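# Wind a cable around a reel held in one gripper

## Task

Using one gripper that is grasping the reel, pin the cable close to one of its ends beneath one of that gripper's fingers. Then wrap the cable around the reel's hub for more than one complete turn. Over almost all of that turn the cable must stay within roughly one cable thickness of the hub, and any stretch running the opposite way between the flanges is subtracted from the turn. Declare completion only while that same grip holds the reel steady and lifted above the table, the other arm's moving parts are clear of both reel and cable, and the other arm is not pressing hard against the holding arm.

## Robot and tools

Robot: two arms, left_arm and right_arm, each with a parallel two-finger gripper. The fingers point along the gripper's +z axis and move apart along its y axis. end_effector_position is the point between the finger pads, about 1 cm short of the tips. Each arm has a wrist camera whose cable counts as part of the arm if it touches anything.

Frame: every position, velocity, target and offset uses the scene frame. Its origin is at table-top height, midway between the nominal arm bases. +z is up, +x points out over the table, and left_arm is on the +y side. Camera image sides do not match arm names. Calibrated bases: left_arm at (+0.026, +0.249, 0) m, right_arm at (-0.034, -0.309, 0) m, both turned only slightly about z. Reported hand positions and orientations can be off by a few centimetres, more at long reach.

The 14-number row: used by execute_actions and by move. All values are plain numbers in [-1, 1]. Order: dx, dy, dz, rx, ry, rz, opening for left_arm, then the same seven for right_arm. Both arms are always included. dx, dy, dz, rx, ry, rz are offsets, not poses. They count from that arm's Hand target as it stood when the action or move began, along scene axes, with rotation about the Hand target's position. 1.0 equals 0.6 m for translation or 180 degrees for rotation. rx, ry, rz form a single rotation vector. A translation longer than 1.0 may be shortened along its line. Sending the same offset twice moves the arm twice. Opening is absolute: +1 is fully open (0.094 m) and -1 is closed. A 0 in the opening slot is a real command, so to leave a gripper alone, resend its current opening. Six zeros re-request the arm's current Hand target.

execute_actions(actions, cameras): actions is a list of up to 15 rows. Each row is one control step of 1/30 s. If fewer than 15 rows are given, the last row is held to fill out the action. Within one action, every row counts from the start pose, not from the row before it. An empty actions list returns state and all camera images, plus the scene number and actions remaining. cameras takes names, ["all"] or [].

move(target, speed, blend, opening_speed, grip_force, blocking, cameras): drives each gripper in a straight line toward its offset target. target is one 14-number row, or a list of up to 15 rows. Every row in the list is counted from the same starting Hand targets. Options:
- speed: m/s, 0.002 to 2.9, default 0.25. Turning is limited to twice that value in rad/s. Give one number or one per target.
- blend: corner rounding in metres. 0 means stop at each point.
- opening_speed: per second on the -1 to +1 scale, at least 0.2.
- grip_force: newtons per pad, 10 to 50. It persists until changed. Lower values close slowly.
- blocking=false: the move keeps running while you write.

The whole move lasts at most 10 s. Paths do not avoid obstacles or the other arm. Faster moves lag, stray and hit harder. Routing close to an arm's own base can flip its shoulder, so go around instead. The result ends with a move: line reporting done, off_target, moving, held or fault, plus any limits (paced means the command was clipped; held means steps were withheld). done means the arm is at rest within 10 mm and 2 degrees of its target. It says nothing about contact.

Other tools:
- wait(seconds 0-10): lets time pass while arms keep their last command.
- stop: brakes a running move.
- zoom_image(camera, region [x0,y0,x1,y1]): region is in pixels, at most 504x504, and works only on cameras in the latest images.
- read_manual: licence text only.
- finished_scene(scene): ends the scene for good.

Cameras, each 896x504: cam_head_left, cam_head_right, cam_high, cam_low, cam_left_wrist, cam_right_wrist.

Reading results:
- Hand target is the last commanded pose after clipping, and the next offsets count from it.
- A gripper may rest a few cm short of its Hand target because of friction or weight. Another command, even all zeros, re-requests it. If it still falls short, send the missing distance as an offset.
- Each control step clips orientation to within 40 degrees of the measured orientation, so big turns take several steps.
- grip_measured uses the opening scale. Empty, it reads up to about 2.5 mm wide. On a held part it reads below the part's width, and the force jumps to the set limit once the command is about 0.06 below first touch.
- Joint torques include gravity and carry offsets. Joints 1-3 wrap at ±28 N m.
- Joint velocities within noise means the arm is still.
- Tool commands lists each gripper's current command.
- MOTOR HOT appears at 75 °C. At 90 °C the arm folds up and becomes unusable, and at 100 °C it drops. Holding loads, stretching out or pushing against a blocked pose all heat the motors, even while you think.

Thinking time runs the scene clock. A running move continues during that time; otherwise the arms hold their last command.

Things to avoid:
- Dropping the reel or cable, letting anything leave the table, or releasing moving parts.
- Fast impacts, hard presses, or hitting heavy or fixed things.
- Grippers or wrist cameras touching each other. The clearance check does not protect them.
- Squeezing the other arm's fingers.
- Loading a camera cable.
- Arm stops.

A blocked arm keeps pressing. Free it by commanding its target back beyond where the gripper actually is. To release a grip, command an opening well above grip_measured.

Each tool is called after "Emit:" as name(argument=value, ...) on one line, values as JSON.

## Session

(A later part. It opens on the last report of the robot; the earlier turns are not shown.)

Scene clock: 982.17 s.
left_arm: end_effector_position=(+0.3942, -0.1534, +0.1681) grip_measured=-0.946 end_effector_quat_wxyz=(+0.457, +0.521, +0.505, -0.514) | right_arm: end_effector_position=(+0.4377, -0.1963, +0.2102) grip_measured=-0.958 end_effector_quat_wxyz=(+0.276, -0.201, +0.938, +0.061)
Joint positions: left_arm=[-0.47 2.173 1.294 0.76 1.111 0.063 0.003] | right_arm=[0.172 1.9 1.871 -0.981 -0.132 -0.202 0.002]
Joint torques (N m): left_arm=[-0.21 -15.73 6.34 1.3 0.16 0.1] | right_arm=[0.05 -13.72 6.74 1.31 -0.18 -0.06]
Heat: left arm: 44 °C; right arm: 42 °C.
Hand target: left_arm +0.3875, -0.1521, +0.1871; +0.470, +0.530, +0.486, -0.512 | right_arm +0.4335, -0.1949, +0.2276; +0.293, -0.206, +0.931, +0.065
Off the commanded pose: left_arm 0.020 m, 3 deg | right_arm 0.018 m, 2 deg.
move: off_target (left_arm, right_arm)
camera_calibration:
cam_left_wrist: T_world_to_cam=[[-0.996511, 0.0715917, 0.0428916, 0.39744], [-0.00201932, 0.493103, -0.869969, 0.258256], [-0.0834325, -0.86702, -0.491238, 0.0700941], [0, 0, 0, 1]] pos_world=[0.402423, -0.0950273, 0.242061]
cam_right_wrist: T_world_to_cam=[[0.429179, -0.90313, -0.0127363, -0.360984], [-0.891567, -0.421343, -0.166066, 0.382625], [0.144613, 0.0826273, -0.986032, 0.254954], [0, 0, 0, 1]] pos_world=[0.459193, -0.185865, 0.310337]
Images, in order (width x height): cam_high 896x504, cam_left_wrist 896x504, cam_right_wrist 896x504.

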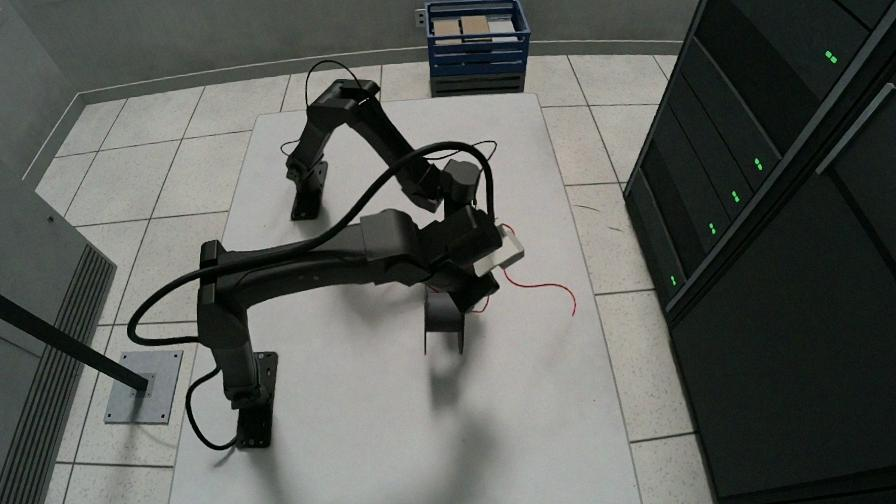

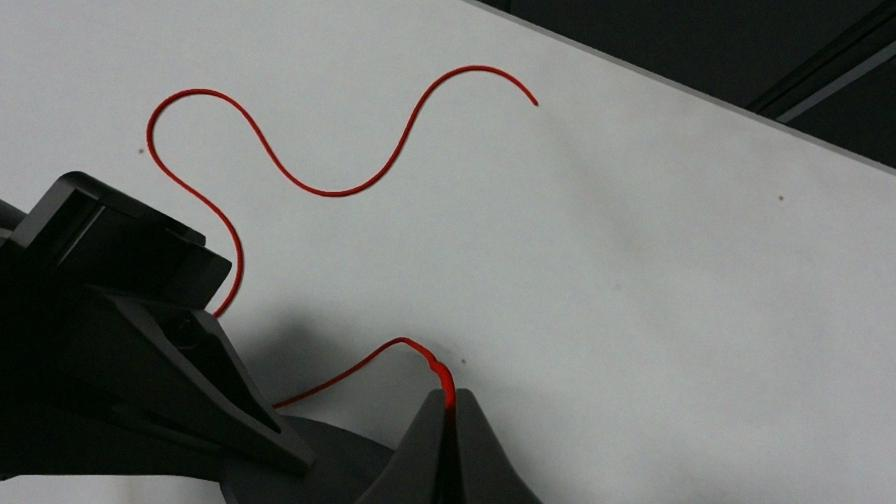

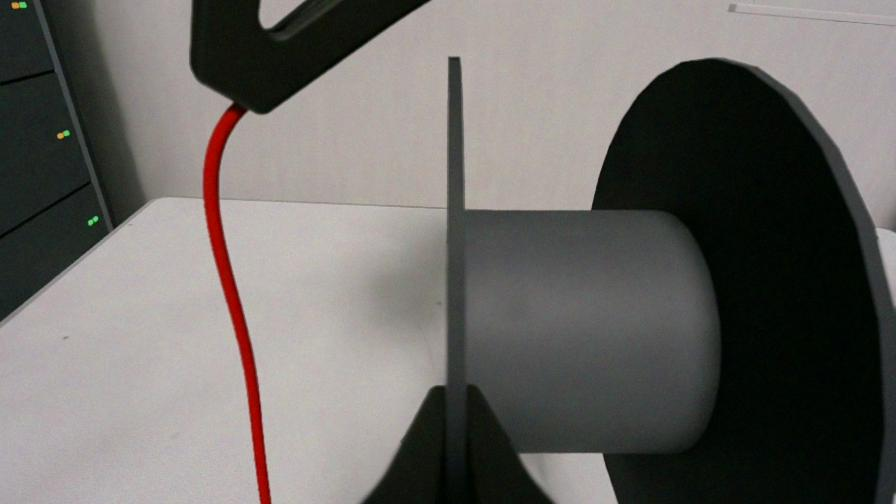

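Emit:
move(target=[0,0,-0.1133,0,0,0,-1,0,0,0,0,0,0,-1], speed=0.06, cameras=["cam_right_wrist"])

Scene clock: 990.03 s.
left_arm: end_effector_position=(+0.3920, -0.1522, +0.1243) grip_measured=-0.946 end_effector_quat_wxyz=(+0.470, +0.527, +0.492, -0.510) | right_arm: end_effector_position=(+0.4377, -0.1963, +0.2102) grip_measured=-0.958 end_effector_quat_wxyz=(+0.276, -0.201, +0.938, +0.061)
Joint positions: left_arm=[-0.47 2.287 1.248 0.953 1.113 0.071 0.003] | right_arm=[0.172 1.9 1.871 -0.981 -0.132 -0.202 0.002]
Joint torques (N m): left_arm=[-0.36 -11.04 5.31 1.47 0.11 0.05] | right_arm=[0.05 -13.76 6.78 1.31 -0.18 -0.05]
Heat: left arm: 42 °C; right arm: 43 °C.
Hand target: left_arm +0.3875, -0.1521, +0.1190; +0.469, +0.530, +0.486, -0.512 | right_arm +0.4335, -0.1949, +0.2276; +0.293, -0.206, +0.931, +0.065
Off the commanded pose: left_arm 0.007 m, 1 deg | right_arm 0.018 m, 2 deg.
move: off_target (right_arm)
camera_calibration:
cam_right_wrist: T_world_to_cam=[[0.429179, -0.90313, -0.0127363, -0.360984], [-0.891567, -0.421343, -0.166066, 0.382625], [0.144613, 0.0826273, -0.986032, 0.254954], [0, 0, 0, 1]] pos_world=[0.459193, -0.185865, 0.310337]
Images, in order (width x height): cam_right_wrist 896x504.

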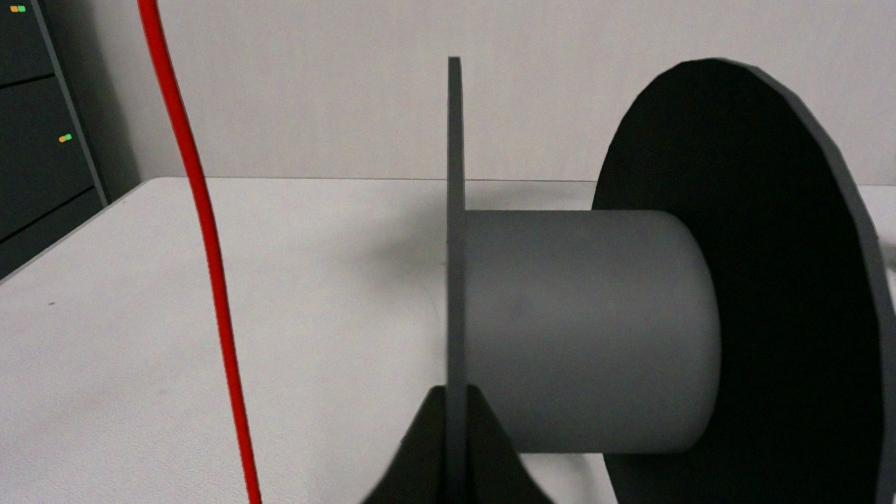

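Emit:
execute_actions(actions=[], cameras=["cam_low", "cam_head_right"])

Emit:
zoom_image(camera="cam_low", region=[330, 150, 580, 290])

Scene clock: 994.23 s.
left_arm: end_effector_position=(+0.3919, -0.1522, +0.1244) grip_measured=-0.946 end_effector_quat_wxyz=(+0.471, +0.527, +0.491, -0.510) | right_arm: end_effector_position=(+0.4377, -0.1963, +0.2102) grip_measured=-0.958 end_effector_quat_wxyz=(+0.276, -0.201, +0.938, +0.061)
Joint positions: left_arm=[-0.47 2.287 1.248 0.953 1.113 0.071 0.003] | right_arm=[0.172 1.9 1.871 -0.981 -0.132 -0.202 0.002]
Joint velocities: within noise
Joint torques (N m): left_arm=[-0.23 -11.15 5.26 1.45 0.08 0.05] | right_arm=[0.02 -13.71 6.75 1.3 -0.18 -0.06]
Heat: left arm: 41 °C; right arm: 43 °C.
Hand target: left_arm +0.3875, -0.1521, +0.1190; +0.469, +0.530, +0.486, -0.513 | right_arm +0.4335, -0.1949, +0.2276; +0.293, -0.206, +0.931, +0.065
Tool commands: left_gripper/opening=-1.0 right_gripper/opening=-1.0
Off the commanded pose: left_arm 0.007 m, 1 deg | right_arm 0.018 m, 2 deg.
Images, in order (width x height): cam_head_right 896x504, cam_low 896x504.

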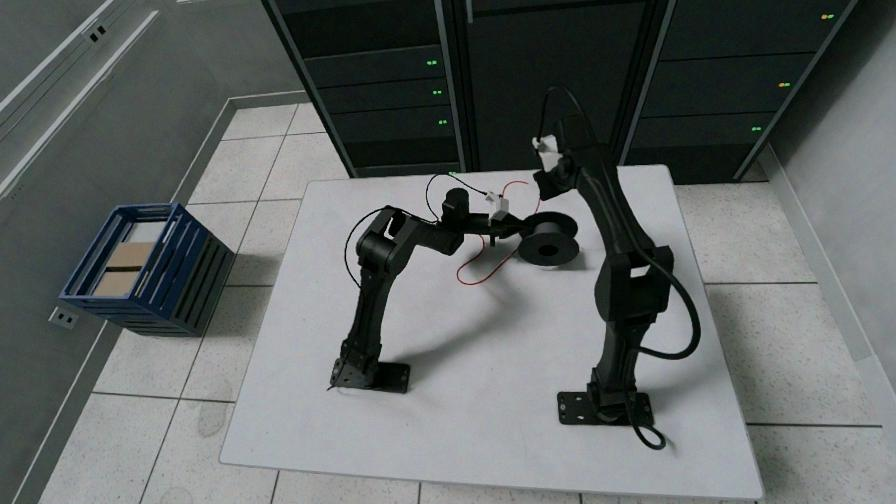

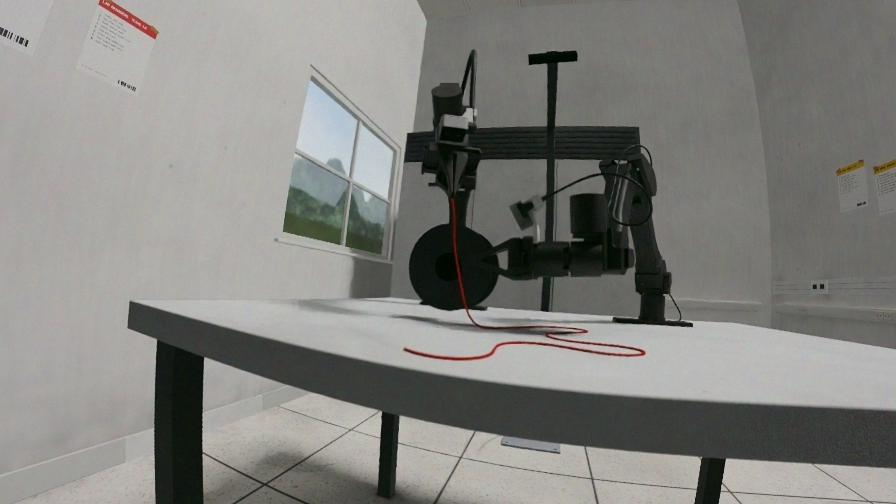

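Scaled by 2.016 from the camera's 896x504 image, which has a finer 1280x720 frame.

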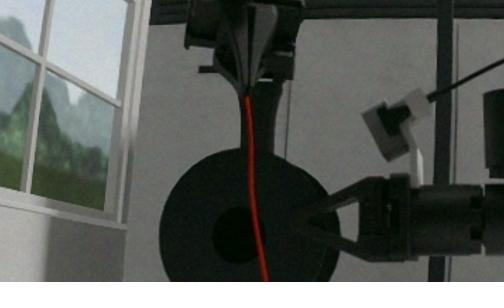

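Emit:
zoom_image(camera="cam_low", region=[390, 220, 540, 330])

Scaled by 3.360 from the camera's 896x504 image, which has a finer 1280x720 frame.

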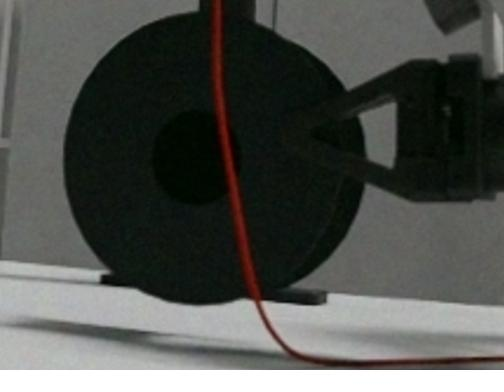

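Emit:
move(target=[0,0,-0.0417,0,0,0,-1,0,0,0,0,0,0,-1], speed=0.05, cameras=["cam_low"])

Emit:
zoom_image(camera="cam_low", region=[390, 220, 540, 330])

Scene clock: 1009.60 s.
left_arm: end_effector_position=(+0.3917, -0.1524, +0.1015) grip_measured=-0.946 end_effector_quat_wxyz=(+0.472, +0.528, +0.488, -0.510) | right_arm: end_effector_position=(+0.4377, -0.1963, +0.2102) grip_measured=-0.958 end_effector_quat_wxyz=(+0.276, -0.201, +0.938, +0.061)
Joint positions: left_arm=[-0.47 2.355 1.248 1.027 1.117 0.071 0.003] | right_arm=[0.172 1.9 1.871 -0.981 -0.132 -0.202 0.002]
Joint torques (N m): left_arm=[-0.05 -11.02 5.01 1.48 0.08 0.03] | right_arm=[0.03 -13.72 6.76 1.32 -0.18 -0.06]
Heat: left arm: 40 °C; right arm: 45 °C.
Hand target: left_arm +0.3875, -0.1521, +0.0940; +0.469, +0.530, +0.486, -0.513 | right_arm +0.4335, -0.1949, +0.2276; +0.293, -0.206, +0.931, +0.065
Off the commanded pose: left_arm 0.009 m, 1 deg | right_arm 0.018 m, 2 deg.
move: off_target (right_arm)
Images, in order (width x height): cam_low 896x504.

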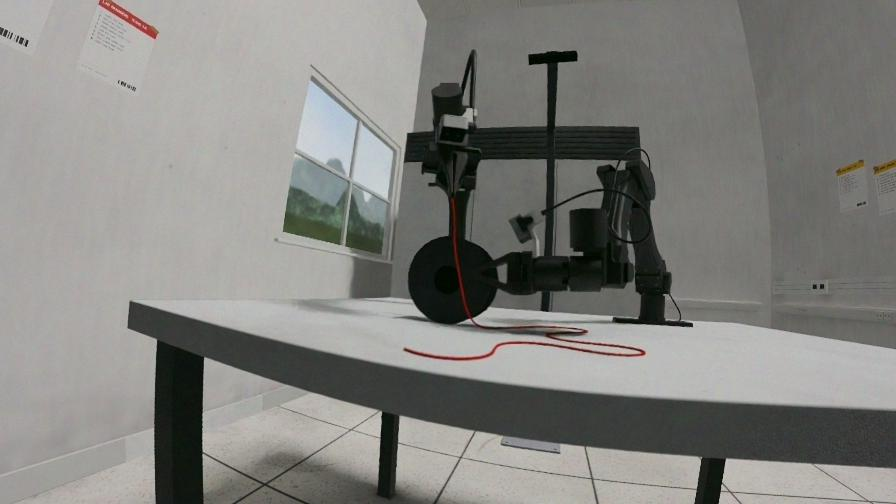

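Scaled by 3.360 from the camera's 896x504 image, which has a finer 1280x720 frame.

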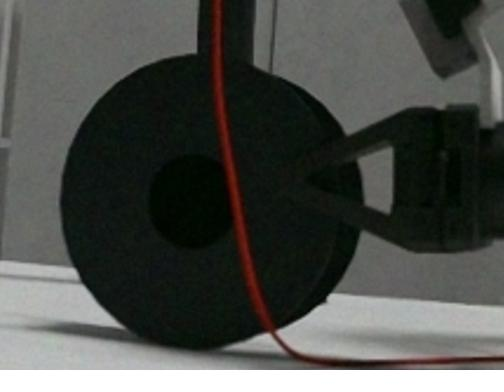

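Emit:
move(target=[[0,0,0,0,0,0,0.85,0,0,0,0,0,0,-1],[0,0,0.0283,0,0,0,0.85,0,0,0,0,0,0,-1]], speed=0.05, opening_speed=0.7, cameras=["cam_right_wrist"])

Scene clock: 1037.80 s.
left_arm: end_effector_position=(+0.3915, -0.1524, +0.1013) grip_measured=+0.847 end_effector_quat_wxyz=(+0.471, +0.528, +0.489, -0.511) | right_arm: end_effector_position=(+0.4377, -0.1963, +0.2102) grip_measured=-0.958 end_effector_quat_wxyz=(+0.276, -0.201, +0.938, +0.061)
Joint positions: left_arm=[-0.47 2.355 1.248 1.025 1.118 0.071 0.087] | right_arm=[0.172 1.9 1.871 -0.981 -0.132 -0.202 0.002]
Joint torques (N m): left_arm=[-0.31 -15.17 4.89 1.11 0.13 -0.03] | right_arm=[0.05 -13.71 6.76 1.3 -0.18 -0.06]
Heat: left arm: 41 °C; right arm: 46 °C.
Hand target: left_arm +0.3876, -0.1521, +0.1110; +0.469, +0.530, +0.486, -0.512 | right_arm +0.4335, -0.1949, +0.2276; +0.293, -0.206, +0.931, +0.065
Off the commanded pose: left_arm 0.011 m, 0 deg | right_arm 0.018 m, 2 deg.
move: off_target (left_arm, right_arm)
camera_calibration:
cam_right_wrist: T_world_to_cam=[[0.429179, -0.90313, -0.0127363, -0.360984], [-0.891567, -0.421343, -0.166066, 0.382625], [0.144613, 0.0826273, -0.986032, 0.254954], [0, 0, 0, 1]] pos_world=[0.459193, -0.185865, 0.310337]
Images, in order (width x height): cam_right_wrist 896x504.

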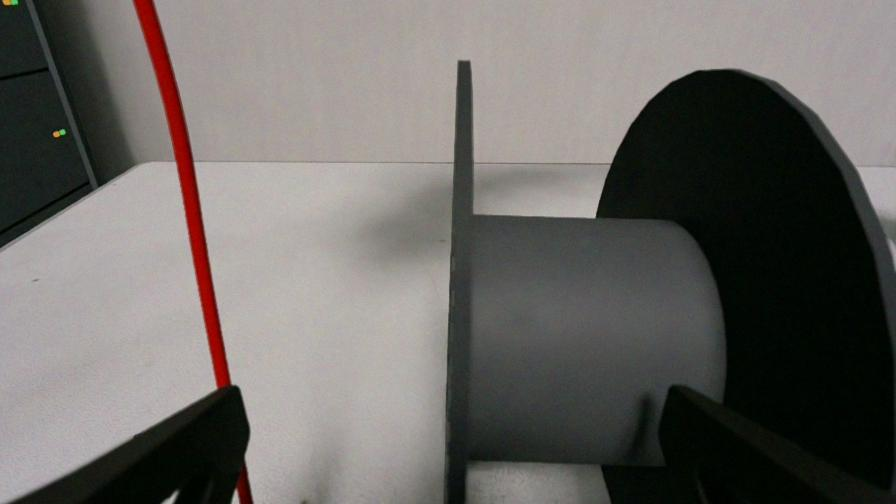

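Emit:
move(target=[0,0,0.02,0,0,0,0.85,-0.05,0,-0.02,0,0,0,-1], speed=0.05, cameras=["cam_right_wrist"])

Scene clock: 1043.67 s.
left_arm: end_effector_position=(+0.3914, -0.1524, +0.1136) grip_measured=+0.847 end_effector_quat_wxyz=(+0.470, +0.528, +0.489, -0.511) | right_arm: end_effector_position=(+0.4066, -0.1973, +0.2048) grip_measured=-0.958 end_effector_quat_wxyz=(+0.278, -0.206, +0.936, +0.062)
Joint positions: left_arm=[-0.47 2.319 1.248 0.989 1.118 0.071 0.087] | right_arm=[0.183 1.767 1.677 -0.917 -0.132 -0.202 0.002]
Joint torques (N m): left_arm=[-0.13 -14.9 5.2 1.11 0.07 -0.04] | right_arm=[0.44 -12.3 5.68 1.48 -0.11 0.06]
Heat: left arm: 40 °C; right arm: 46 °C.
Hand target: left_arm +0.3875, -0.1521, +0.1230; +0.469, +0.530, +0.486, -0.513 | right_arm +0.4036, -0.1949, +0.2157; +0.294, -0.206, +0.931, +0.065
Off the commanded pose: left_arm 0.010 m, 0 deg | right_arm 0.011 m, 2 deg.
move: off_target (right_arm)
camera_calibration:
cam_right_wrist: T_world_to_cam=[[0.438478, -0.898663, -0.0118879, -0.351704], [-0.886613, -0.430357, -0.169443, 0.350387], [0.147156, 0.084837, -0.985468, 0.253528], [0, 0, 0, 1]] pos_world=[0.427564, -0.18678, 0.305033]
Images, in order (width x height): cam_right_wrist 896x504.

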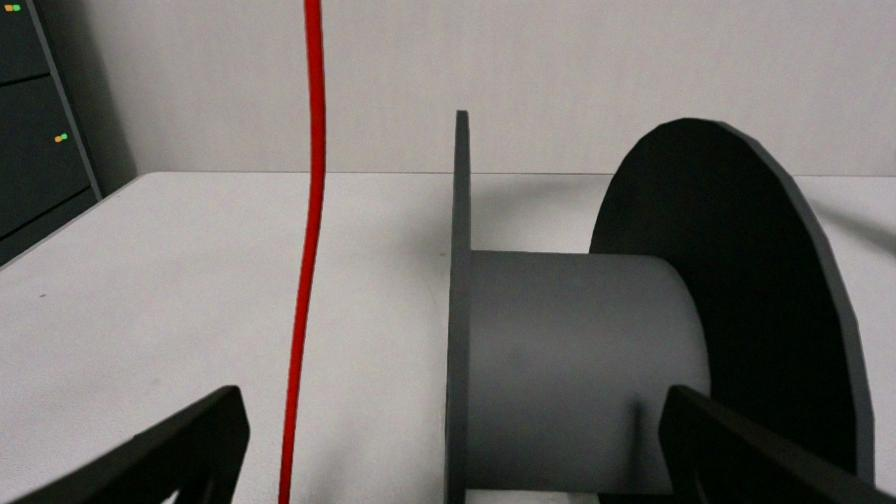

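Emit:
move(target=[0,0,0,0,0,0,0.85,-0.002,0.06,-0.035,0,0,0,-1], speed=0.05, cameras=["cam_right_wrist", "cam_left_wrist", "cam_low"])

Emit:
zoom_image(camera="cam_low", region=[390, 180, 540, 330])

Scene clock: 1049.63 s.
left_arm: end_effector_position=(+0.3914, -0.1524, +0.1135) grip_measured=+0.847 end_effector_quat_wxyz=(+0.470, +0.528, +0.489, -0.511) | right_arm: end_effector_position=(+0.4033, -0.1598, +0.1917) grip_measured=-0.958 end_effector_quat_wxyz=(+0.286, -0.208, +0.933, +0.064)
Joint positions: left_arm=[-0.47 2.319 1.248 0.988 1.118 0.071 0.087] | right_arm=[0.284 1.766 1.613 -0.826 -0.082 -0.12 0.002]
Joint torques (N m): left_arm=[-0.17 -15.02 5.39 1.07 0.09 -0.03] | right_arm=[0.32 -10.66 5.81 1.58 -0.03 0.1]
Heat: left arm: 40 °C; right arm: 45 °C.
Hand target: left_arm +0.3875, -0.1521, +0.1230; +0.469, +0.530, +0.486, -0.513 | right_arm +0.4024, -0.1589, +0.1948; +0.294, -0.206, +0.931, +0.065
Off the commanded pose: left_arm 0.010 m, 0 deg | right_arm 0.003 m, 1 deg.
move: done
camera_calibration:
cam_left_wrist: T_world_to_cam=[[-0.996824, 0.0795775, 0.00297894, 0.402784], [0.0353877, 0.476174, -0.878639, 0.193905], [-0.0713383, -0.875743, -0.477478, 0.0362551], [0, 0, 0, 1]] pos_world=[0.397229, -0.092635, 0.186484]
cam_right_wrist: T_world_to_cam=[[0.443674, -0.896131, -0.0101168, -0.31865], [-0.881131, -0.434131, -0.187453, 0.362049], [0.16359, 0.0920821, -0.982221, 0.231798], [0, 0, 0, 1]] pos_world=[0.42247, -0.14972, 0.29232]
Images, in order (width x height): cam_low 896x504, cam_left_wrist 896x504, cam_right_wrist 896x504.

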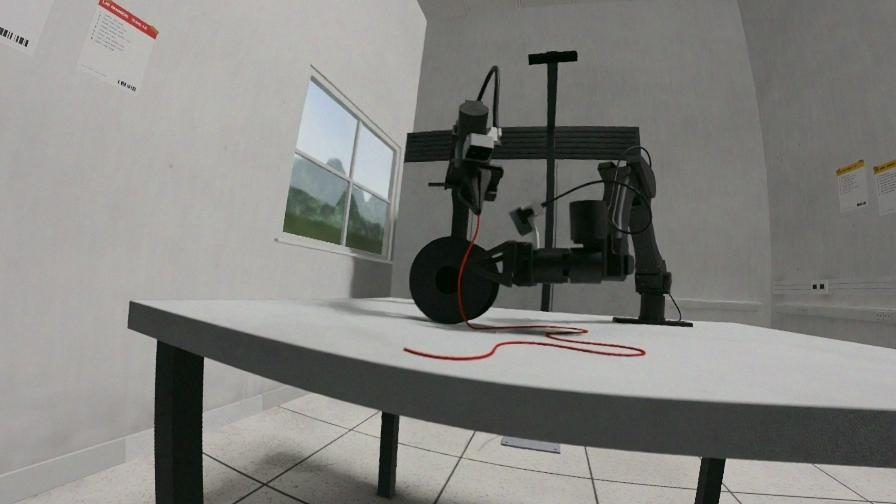

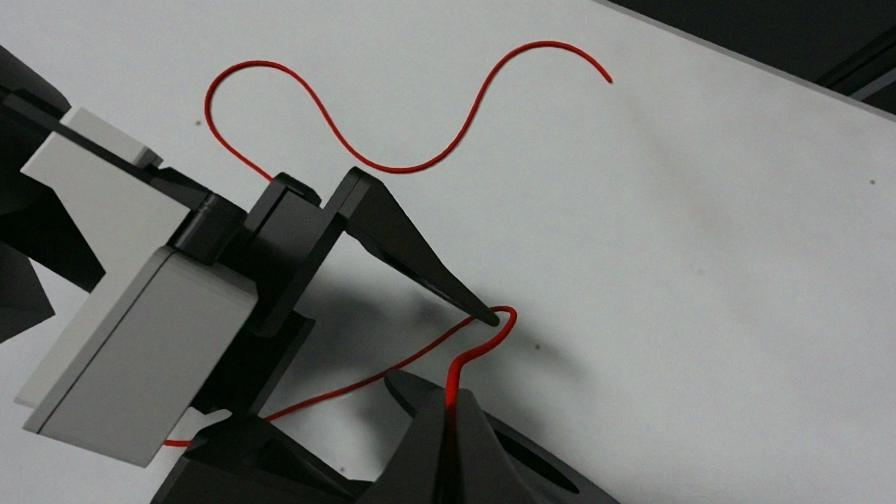

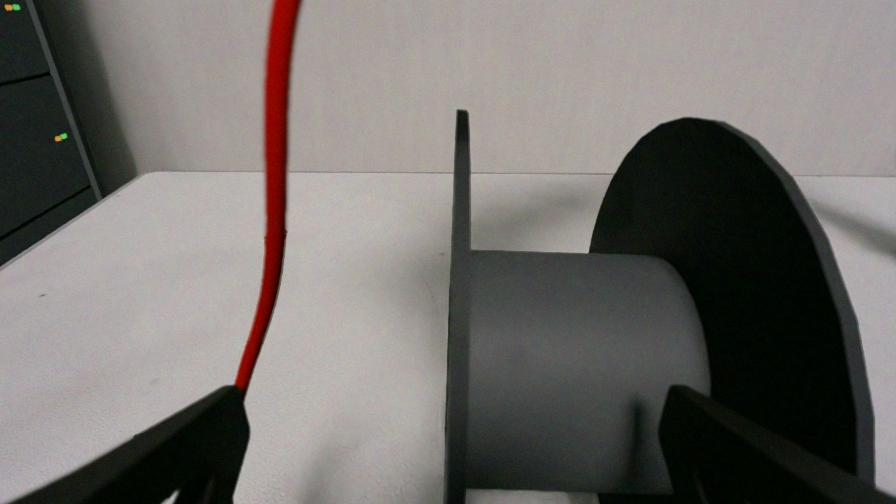

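Scaled by 3.360 from the camera's 896x504 image, which has a finer 1280x720 frame.

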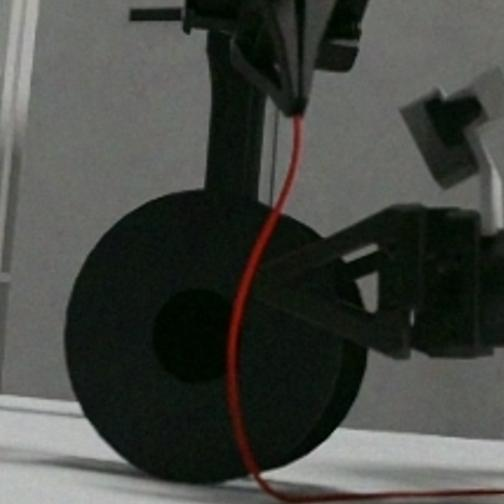

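Emit:
move(target=[[0,0,0,0,0,0,0.85,-0.045,-0.01,0.025,0,0,0,-1],[0,0,0,0,0,0,0.85,-0.045,-0.01,0.025,-0.0133,0.0113,0.2779,-1]], speed=[0.08, 0.25], blend=[0.01, 0], cameras=["cam_right_wrist", "cam_left_wrist", "cam_low"])

Emit:
zoom_image(camera="cam_low", region=[390, 180, 540, 330])

Scene clock: 1094.53 s.
left_arm: end_effector_position=(+0.3914, -0.1524, +0.1135) grip_measured=+0.847 end_effector_quat_wxyz=(+0.470, +0.528, +0.489, -0.511) | right_arm: end_effector_position=(+0.3715, -0.1677, +0.2062) grip_measured=-0.958 end_effector_quat_wxyz=(+0.211, -0.583, +0.768, +0.159)
Joint positions: left_arm=[-0.47 2.319 1.248 0.988 1.118 0.071 0.087] | right_arm=[0.125 1.982 2.02 -1.377 -0.485 -1.107 0.002]
Joint torques (N m): left_arm=[-0.14 -14.9 5.19 1.14 0.11 -0.02] | right_arm=[-0.35 -8.95 8.34 0.67 -0.49 -0.07]
Heat: left arm: 39 °C; right arm: 41 °C.
Hand target: left_arm +0.3875, -0.1521, +0.1230; +0.469, +0.530, +0.486, -0.513 | right_arm +0.3753, -0.1649, +0.2098; +0.218, -0.585, +0.763, +0.168
Off the commanded pose: left_arm 0.010 m, 0 deg | right_arm 0.006 m, 2 deg.
move: done
camera_calibration:
cam_left_wrist: T_world_to_cam=[[-0.996824, 0.0795775, 0.00297894, 0.402784], [0.0353877, 0.476174, -0.878639, 0.193905], [-0.0713383, -0.875743, -0.477478, 0.0362551], [0, 0, 0, 1]] pos_world=[0.397229, -0.092635, 0.186484]
cam_right_wrist: T_world_to_cam=[[0.968174, -0.250132, -0.00853745, -0.398366], [-0.249182, -0.960185, -0.126305, -0.00221374], [0.0233954, 0.124413, -0.991955, 0.311433], [0, 0, 0, 1]] pos_world=[0.37785, -0.140516, 0.305247]
Images, in order (width x height): cam_low 896x504, cam_left_wrist 896x504, cam_right_wrist 896x504.

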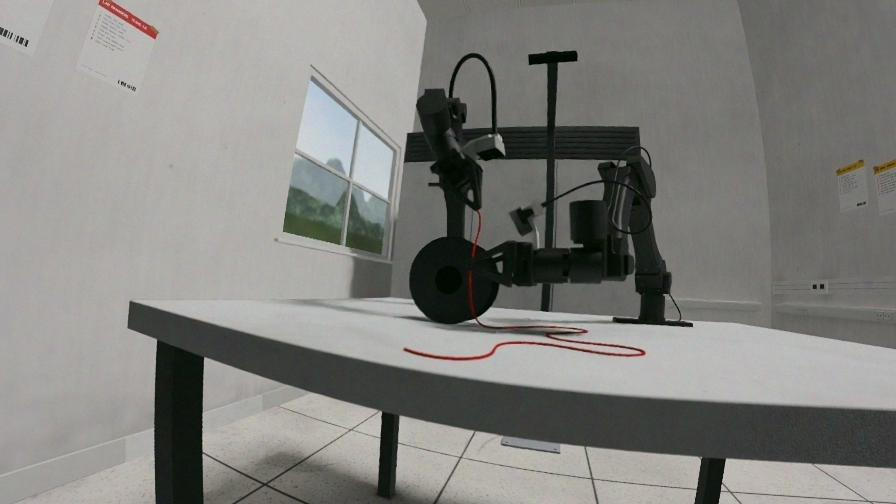

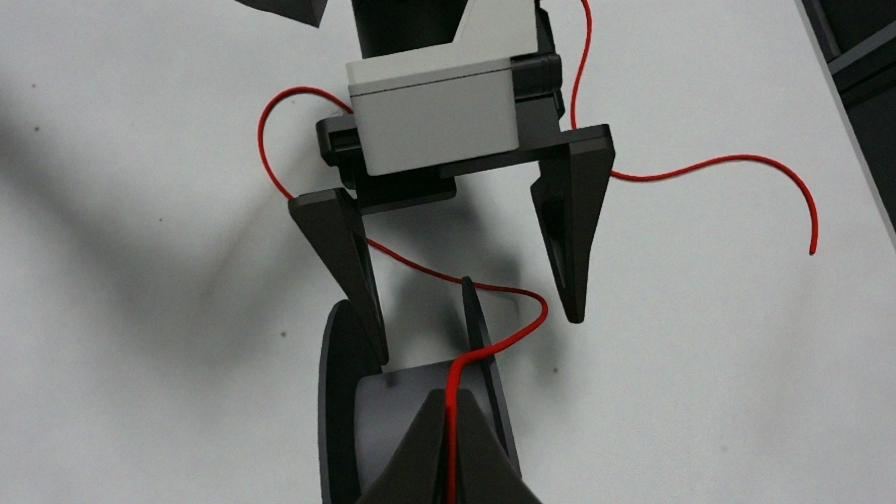

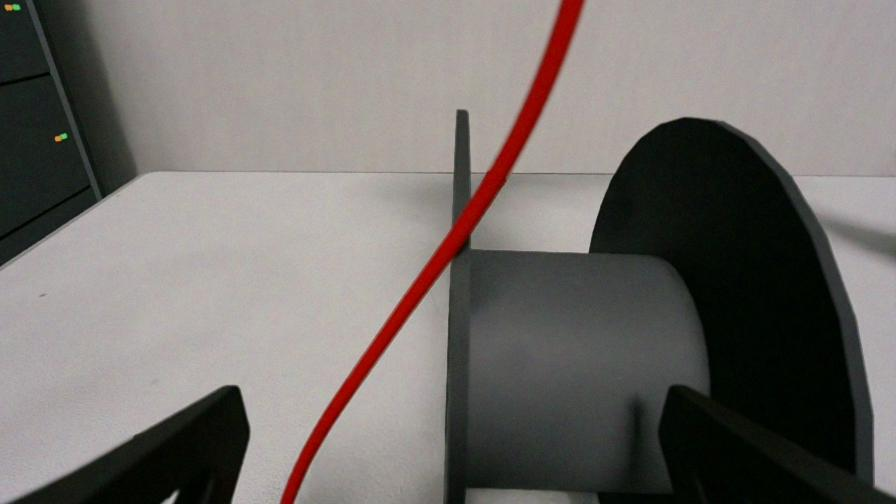

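Scaled by 3.360 from the camera's 896x504 image, which has a finer 1280x720 frame.

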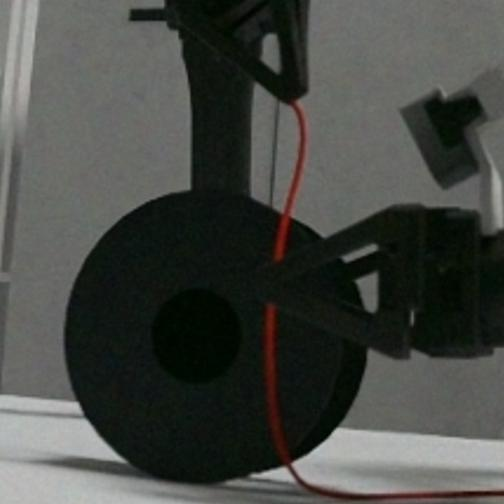

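Emit:
move(target=[-0.001,-0.0217,0,0,0,0,0.85,0,0,0,0,0,0,-1], speed=0.05, cameras=["cam_right_wrist", "cam_left_wrist", "cam_low"])

Emit:
zoom_image(camera="cam_low", region=[420, 220, 520, 300])

Scene clock: 1137.63 s.
left_arm: end_effector_position=(+0.3833, -0.1619, +0.1117) grip_measured=+0.847 end_effector_quat_wxyz=(+0.463, +0.530, +0.490, -0.514) | right_arm: end_effector_position=(+0.3714, -0.1677, +0.2061) grip_measured=-0.958 end_effector_quat_wxyz=(+0.211, -0.584, +0.768, +0.159)
Joint positions: left_arm=[-0.496 2.319 1.248 0.977 1.104 0.07 0.087] | right_arm=[0.125 1.982 2.02 -1.377 -0.485 -1.107 0.002]
Joint torques (N m): left_arm=[-0.03 -13.44 8.43 1.11 -0.01 -0.05] | right_arm=[-0.34 -8.99 8.36 0.64 -0.49 -0.08]
Heat: left arm: 40 °C; right arm: 37 °C.
Hand target: left_arm +0.3869, -0.1651, +0.1230; +0.469, +0.530, +0.486, -0.512 | right_arm +0.3754, -0.1649, +0.2098; +0.218, -0.585, +0.762, +0.168
Off the commanded pose: left_arm 0.012 m, 1 deg | right_arm 0.006 m, 2 deg.
move: off_target (left_arm)
camera_calibration:
cam_left_wrist: T_world_to_cam=[[-0.995772, 0.0909158, 0.0131558, 0.395865], [0.0324011, 0.481608, -0.875788, 0.198819], [-0.0859589, -0.871658, -0.482517, 0.0332837], [0, 0, 0, 1]] pos_world=[0.39061, -0.102731, 0.184976]
cam_right_wrist: T_world_to_cam=[[0.968332, -0.249521, -0.0085121, -0.398251], [-0.248578, -0.960369, -0.126096, -0.00255651], [0.0232887, 0.124218, -0.991982, 0.311456], [0, 0, 0, 1]] pos_world=[0.37775, -0.140516, 0.305247]
Images, in order (width x height): cam_low 896x504, cam_left_wrist 896x504, cam_right_wrist 896x504.

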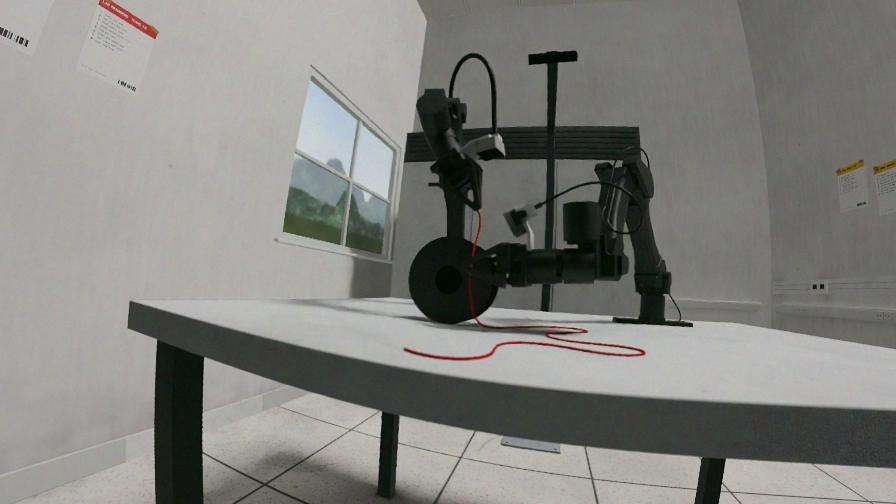

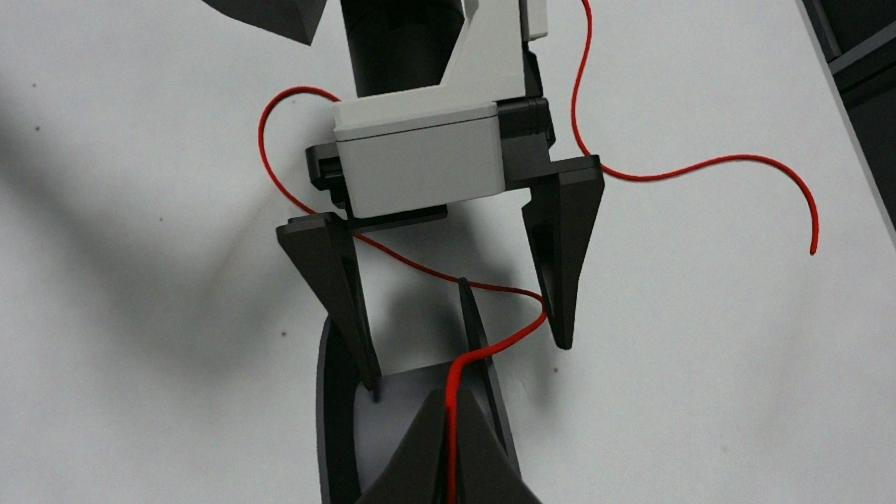

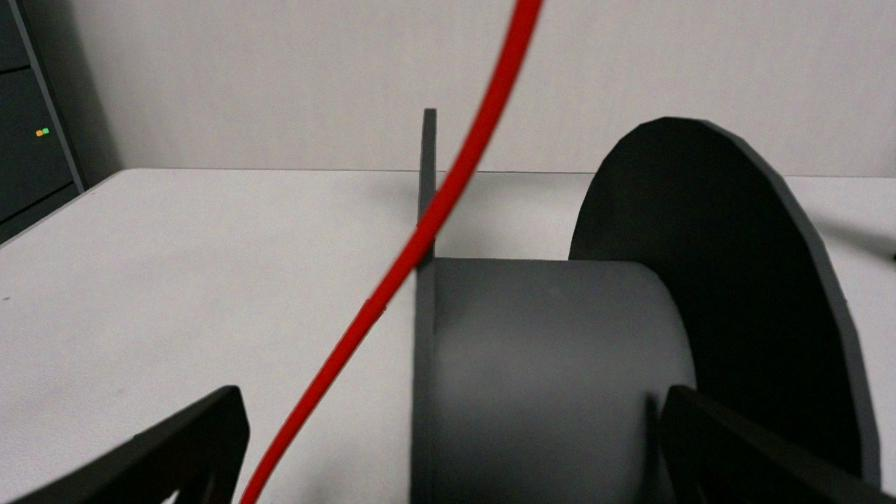

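Scaled by 5.040 from the camera's 896x504 image, which has a finer 1280x720 frame.

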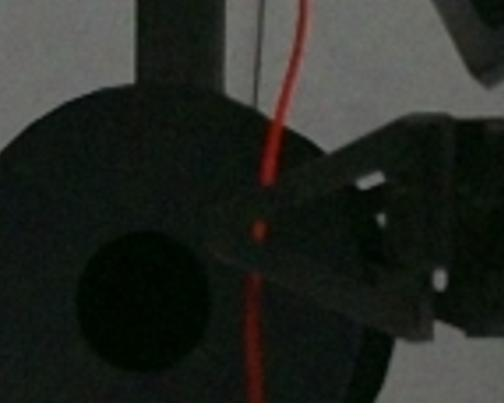

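Emit:
move(target=[[0.02,0,0,0,0,0,0.85,0,0,0,0,0,0,-1],[0.02,0,0,0,0,0,-1,0,0,0,0,0,0,-1]], speed=0.05, opening_speed=0.6, cameras=["cam_right_wrist", "cam_left_wrist", "cam_low"])

Emit:
zoom_image(camera="cam_low", region=[420, 220, 520, 300])

Scene clock: 1154.53 s.
left_arm: end_effector_position=(+0.3941, -0.1642, +0.1238) grip_measured=-0.890 end_effector_quat_wxyz=(+0.471, +0.531, +0.485, -0.512) | right_arm: end_effector_position=(+0.3713, -0.1675, +0.2063) grip_measured=-0.958 end_effector_quat_wxyz=(+0.211, -0.584, +0.768, +0.159)
Joint positions: left_arm=[-0.488 2.319 1.301 0.945 1.108 0.07 0.005] | right_arm=[0.125 1.982 2.02 -1.377 -0.487 -1.107 0.002]
Joint torques (N m): left_arm=[0.38 -11.17 9.02 1.13 0.02 -0.01] | right_arm=[-0.36 -8.94 8.36 0.64 -0.49 -0.09]
Heat: left arm: 40 °C; right arm: 37 °C.
Hand target: left_arm +0.3989, -0.1651, +0.1230; +0.469, +0.530, +0.486, -0.512 | right_arm +0.3754, -0.1648, +0.2098; +0.218, -0.585, +0.762, +0.168
Off the commanded pose: left_arm 0.005 m, 0 deg | right_arm 0.006 m, 1 deg.
move: done
camera_calibration:
cam_left_wrist: T_world_to_cam=[[-0.996189, 0.0871228, -0.00405748, 0.408277], [0.0449176, 0.472613, -0.880125, 0.204322], [-0.0747614, -0.876953, -0.474725, 0.0318139], [0, 0, 0, 1]] pos_world=[0.399922, -0.104236, 0.196588]
cam_right_wrist: T_world_to_cam=[[0.968412, -0.24919, -0.00904497, -0.397952], [-0.248283, -0.960261, -0.127491, -0.00213766], [0.0230839, 0.12571, -0.991798, 0.311877], [0, 0, 0, 1]] pos_world=[0.377651, -0.140424, 0.305447]
Images, in order (width x height): cam_low 896x504, cam_left_wrist 896x504, cam_right_wrist 896x504.

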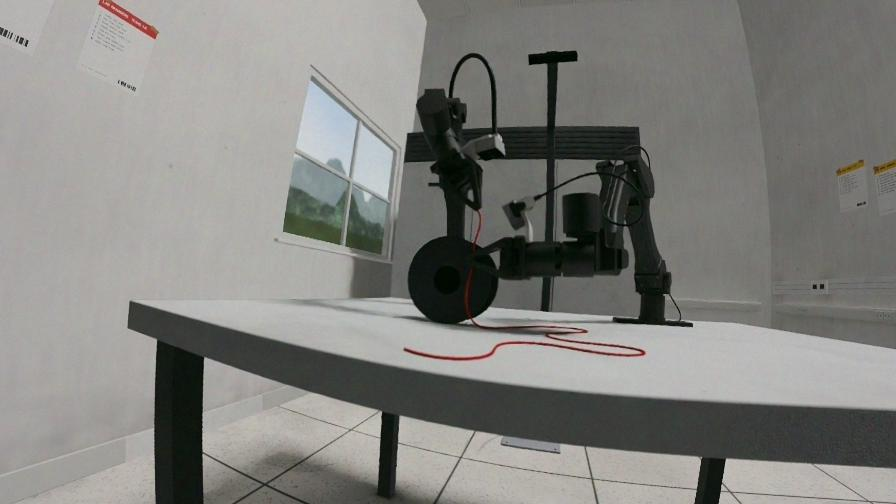

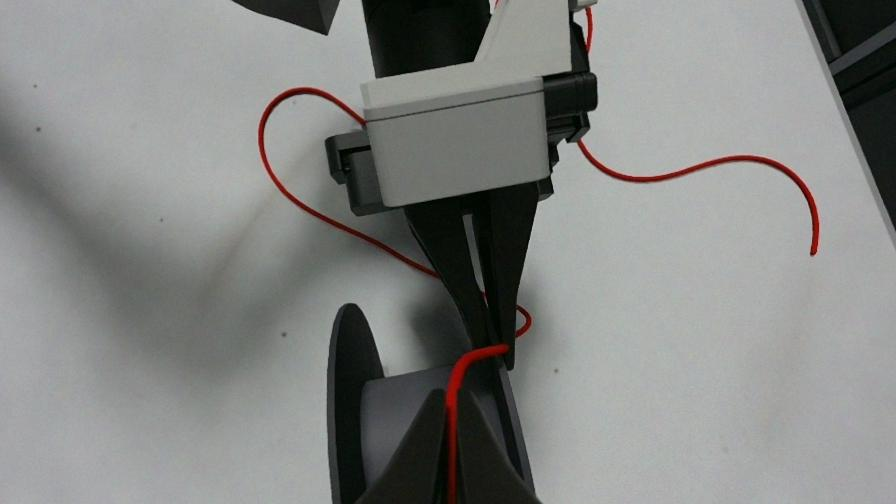

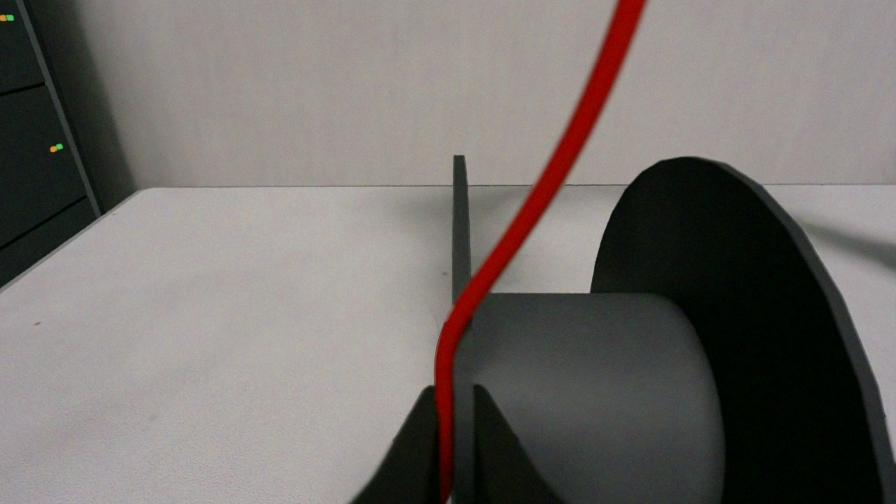

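Scaled by 5.040 from the camera's 896x504 image, which has a finer 1280x720 frame.

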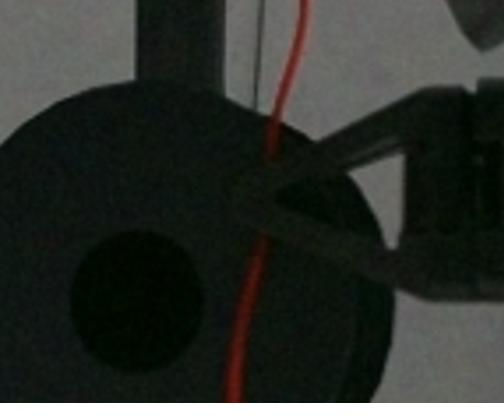

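Emit:
move(target=[[0,0,0,0,0,0,-1,0,0,0,0,0,0,-0.6],[0,0,0,0,0,0,-1,-0.014,-0.055,0.09,0,0,0,-0.6],[0,0,0,0,0,0,-1,-0.1,-0.25,0.25,0,0,0,-0.6]], speed=0.12, opening_speed=0.8, cameras=["cam_right_wrist", "cam_left_wrist", "cam_low"])

Emit:
zoom_image(camera="cam_low", region=[390, 180, 540, 330])

Scene clock: 1168.07 s.
left_arm: end_effector_position=(+0.3941, -0.1642, +0.1238) grip_measured=-0.891 end_effector_quat_wxyz=(+0.471, +0.531, +0.485, -0.512) | right_arm: end_effector_position=(+0.3211, -0.3196, +0.3546) grip_measured=-0.602 end_effector_quat_wxyz=(+0.369, -0.515, +0.773, +0.026)
Joint positions: left_arm=[-0.488 2.319 1.301 0.945 1.108 0.07 0.005] | right_arm=[-0.339 1.683 2.165 -1.571 -0.61 -1.349 0.019]
Joint torques (N m): left_arm=[0.54 -11.58 9.16 1.08 0.03 -0.04] | right_arm=[-0.24 -8.17 4.45 1.05 -0.55 -0.04]
Heat: left arm: 40 °C; right arm: 37 °C.
Hand target: left_arm +0.3989, -0.1651, +0.1230; +0.469, +0.530, +0.486, -0.512 | right_arm +0.3153, -0.3148, +0.3598; +0.218, -0.585, +0.763, +0.168
Off the commanded pose: left_arm 0.005 m, 0 deg | right_arm 0.009 m, 25 deg.
joint sent to its limit (right arm) — joint 4 (wrist pitch), lower limit. The joint targets are off in orientation, not in position.
move: off_target (right_arm)
camera_calibration:
cam_left_wrist: T_world_to_cam=[[-0.996189, 0.0871228, -0.00405748, 0.408277], [0.0449176, 0.472613, -0.880125, 0.204322], [-0.0747614, -0.876953, -0.474725, 0.0318139], [0, 0, 0, 1]] pos_world=[0.399922, -0.104236, 0.196588]
cam_right_wrist: T_world_to_cam=[[0.827432, -0.451624, 0.333756, -0.526956], [-0.381977, -0.88829, -0.255017, -0.0306677], [0.411644, 0.0835225, -0.907509, 0.311146], [0, 0, 0, 1]] pos_world=[0.296224, -0.291215, 0.450422]
Images, in order (width x height): cam_low 896x504, cam_left_wrist 896x504, cam_right_wrist 896x504.

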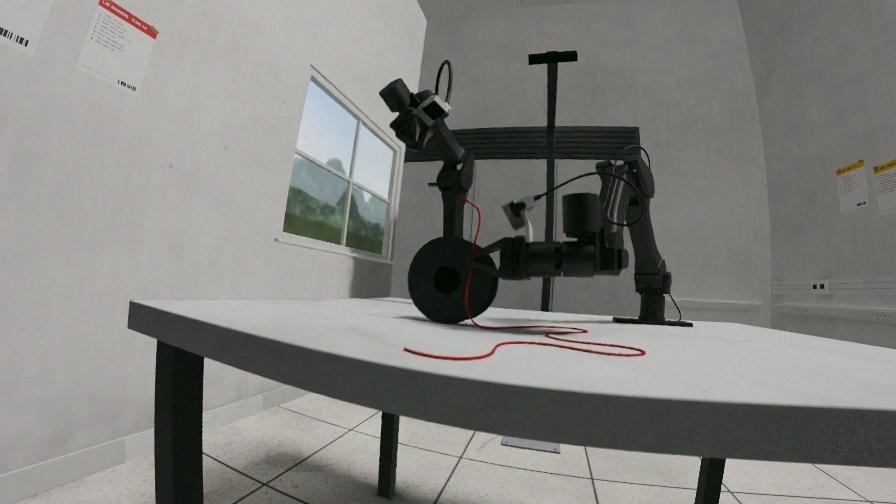

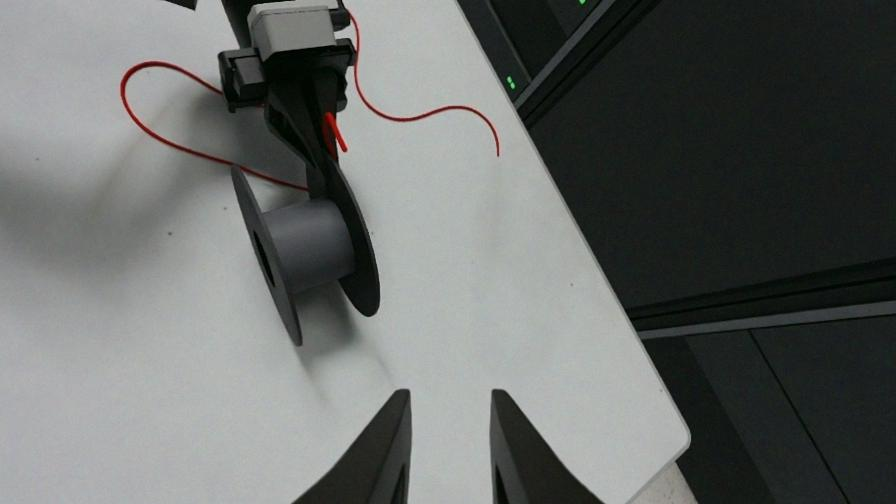

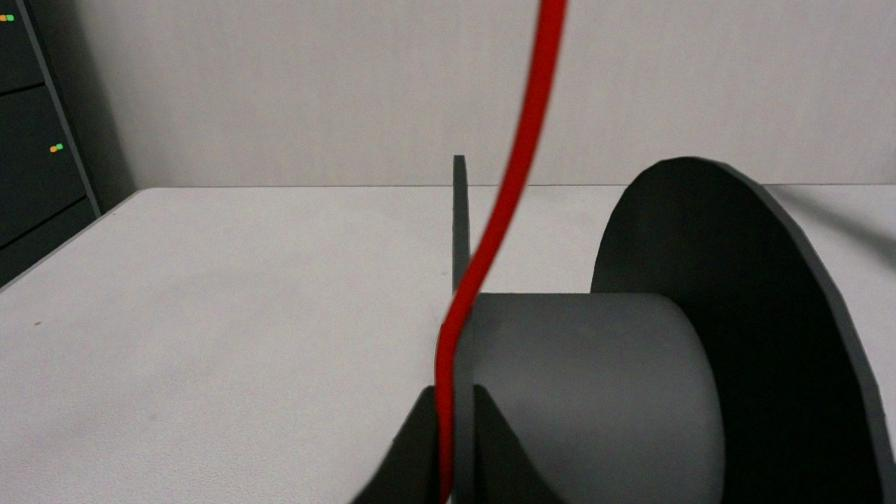

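Scaled by 3.360 from the camera's 896x504 image, which has a finer 1280x720 frame.

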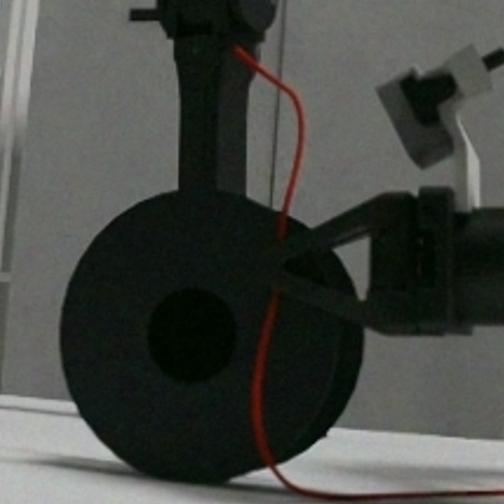

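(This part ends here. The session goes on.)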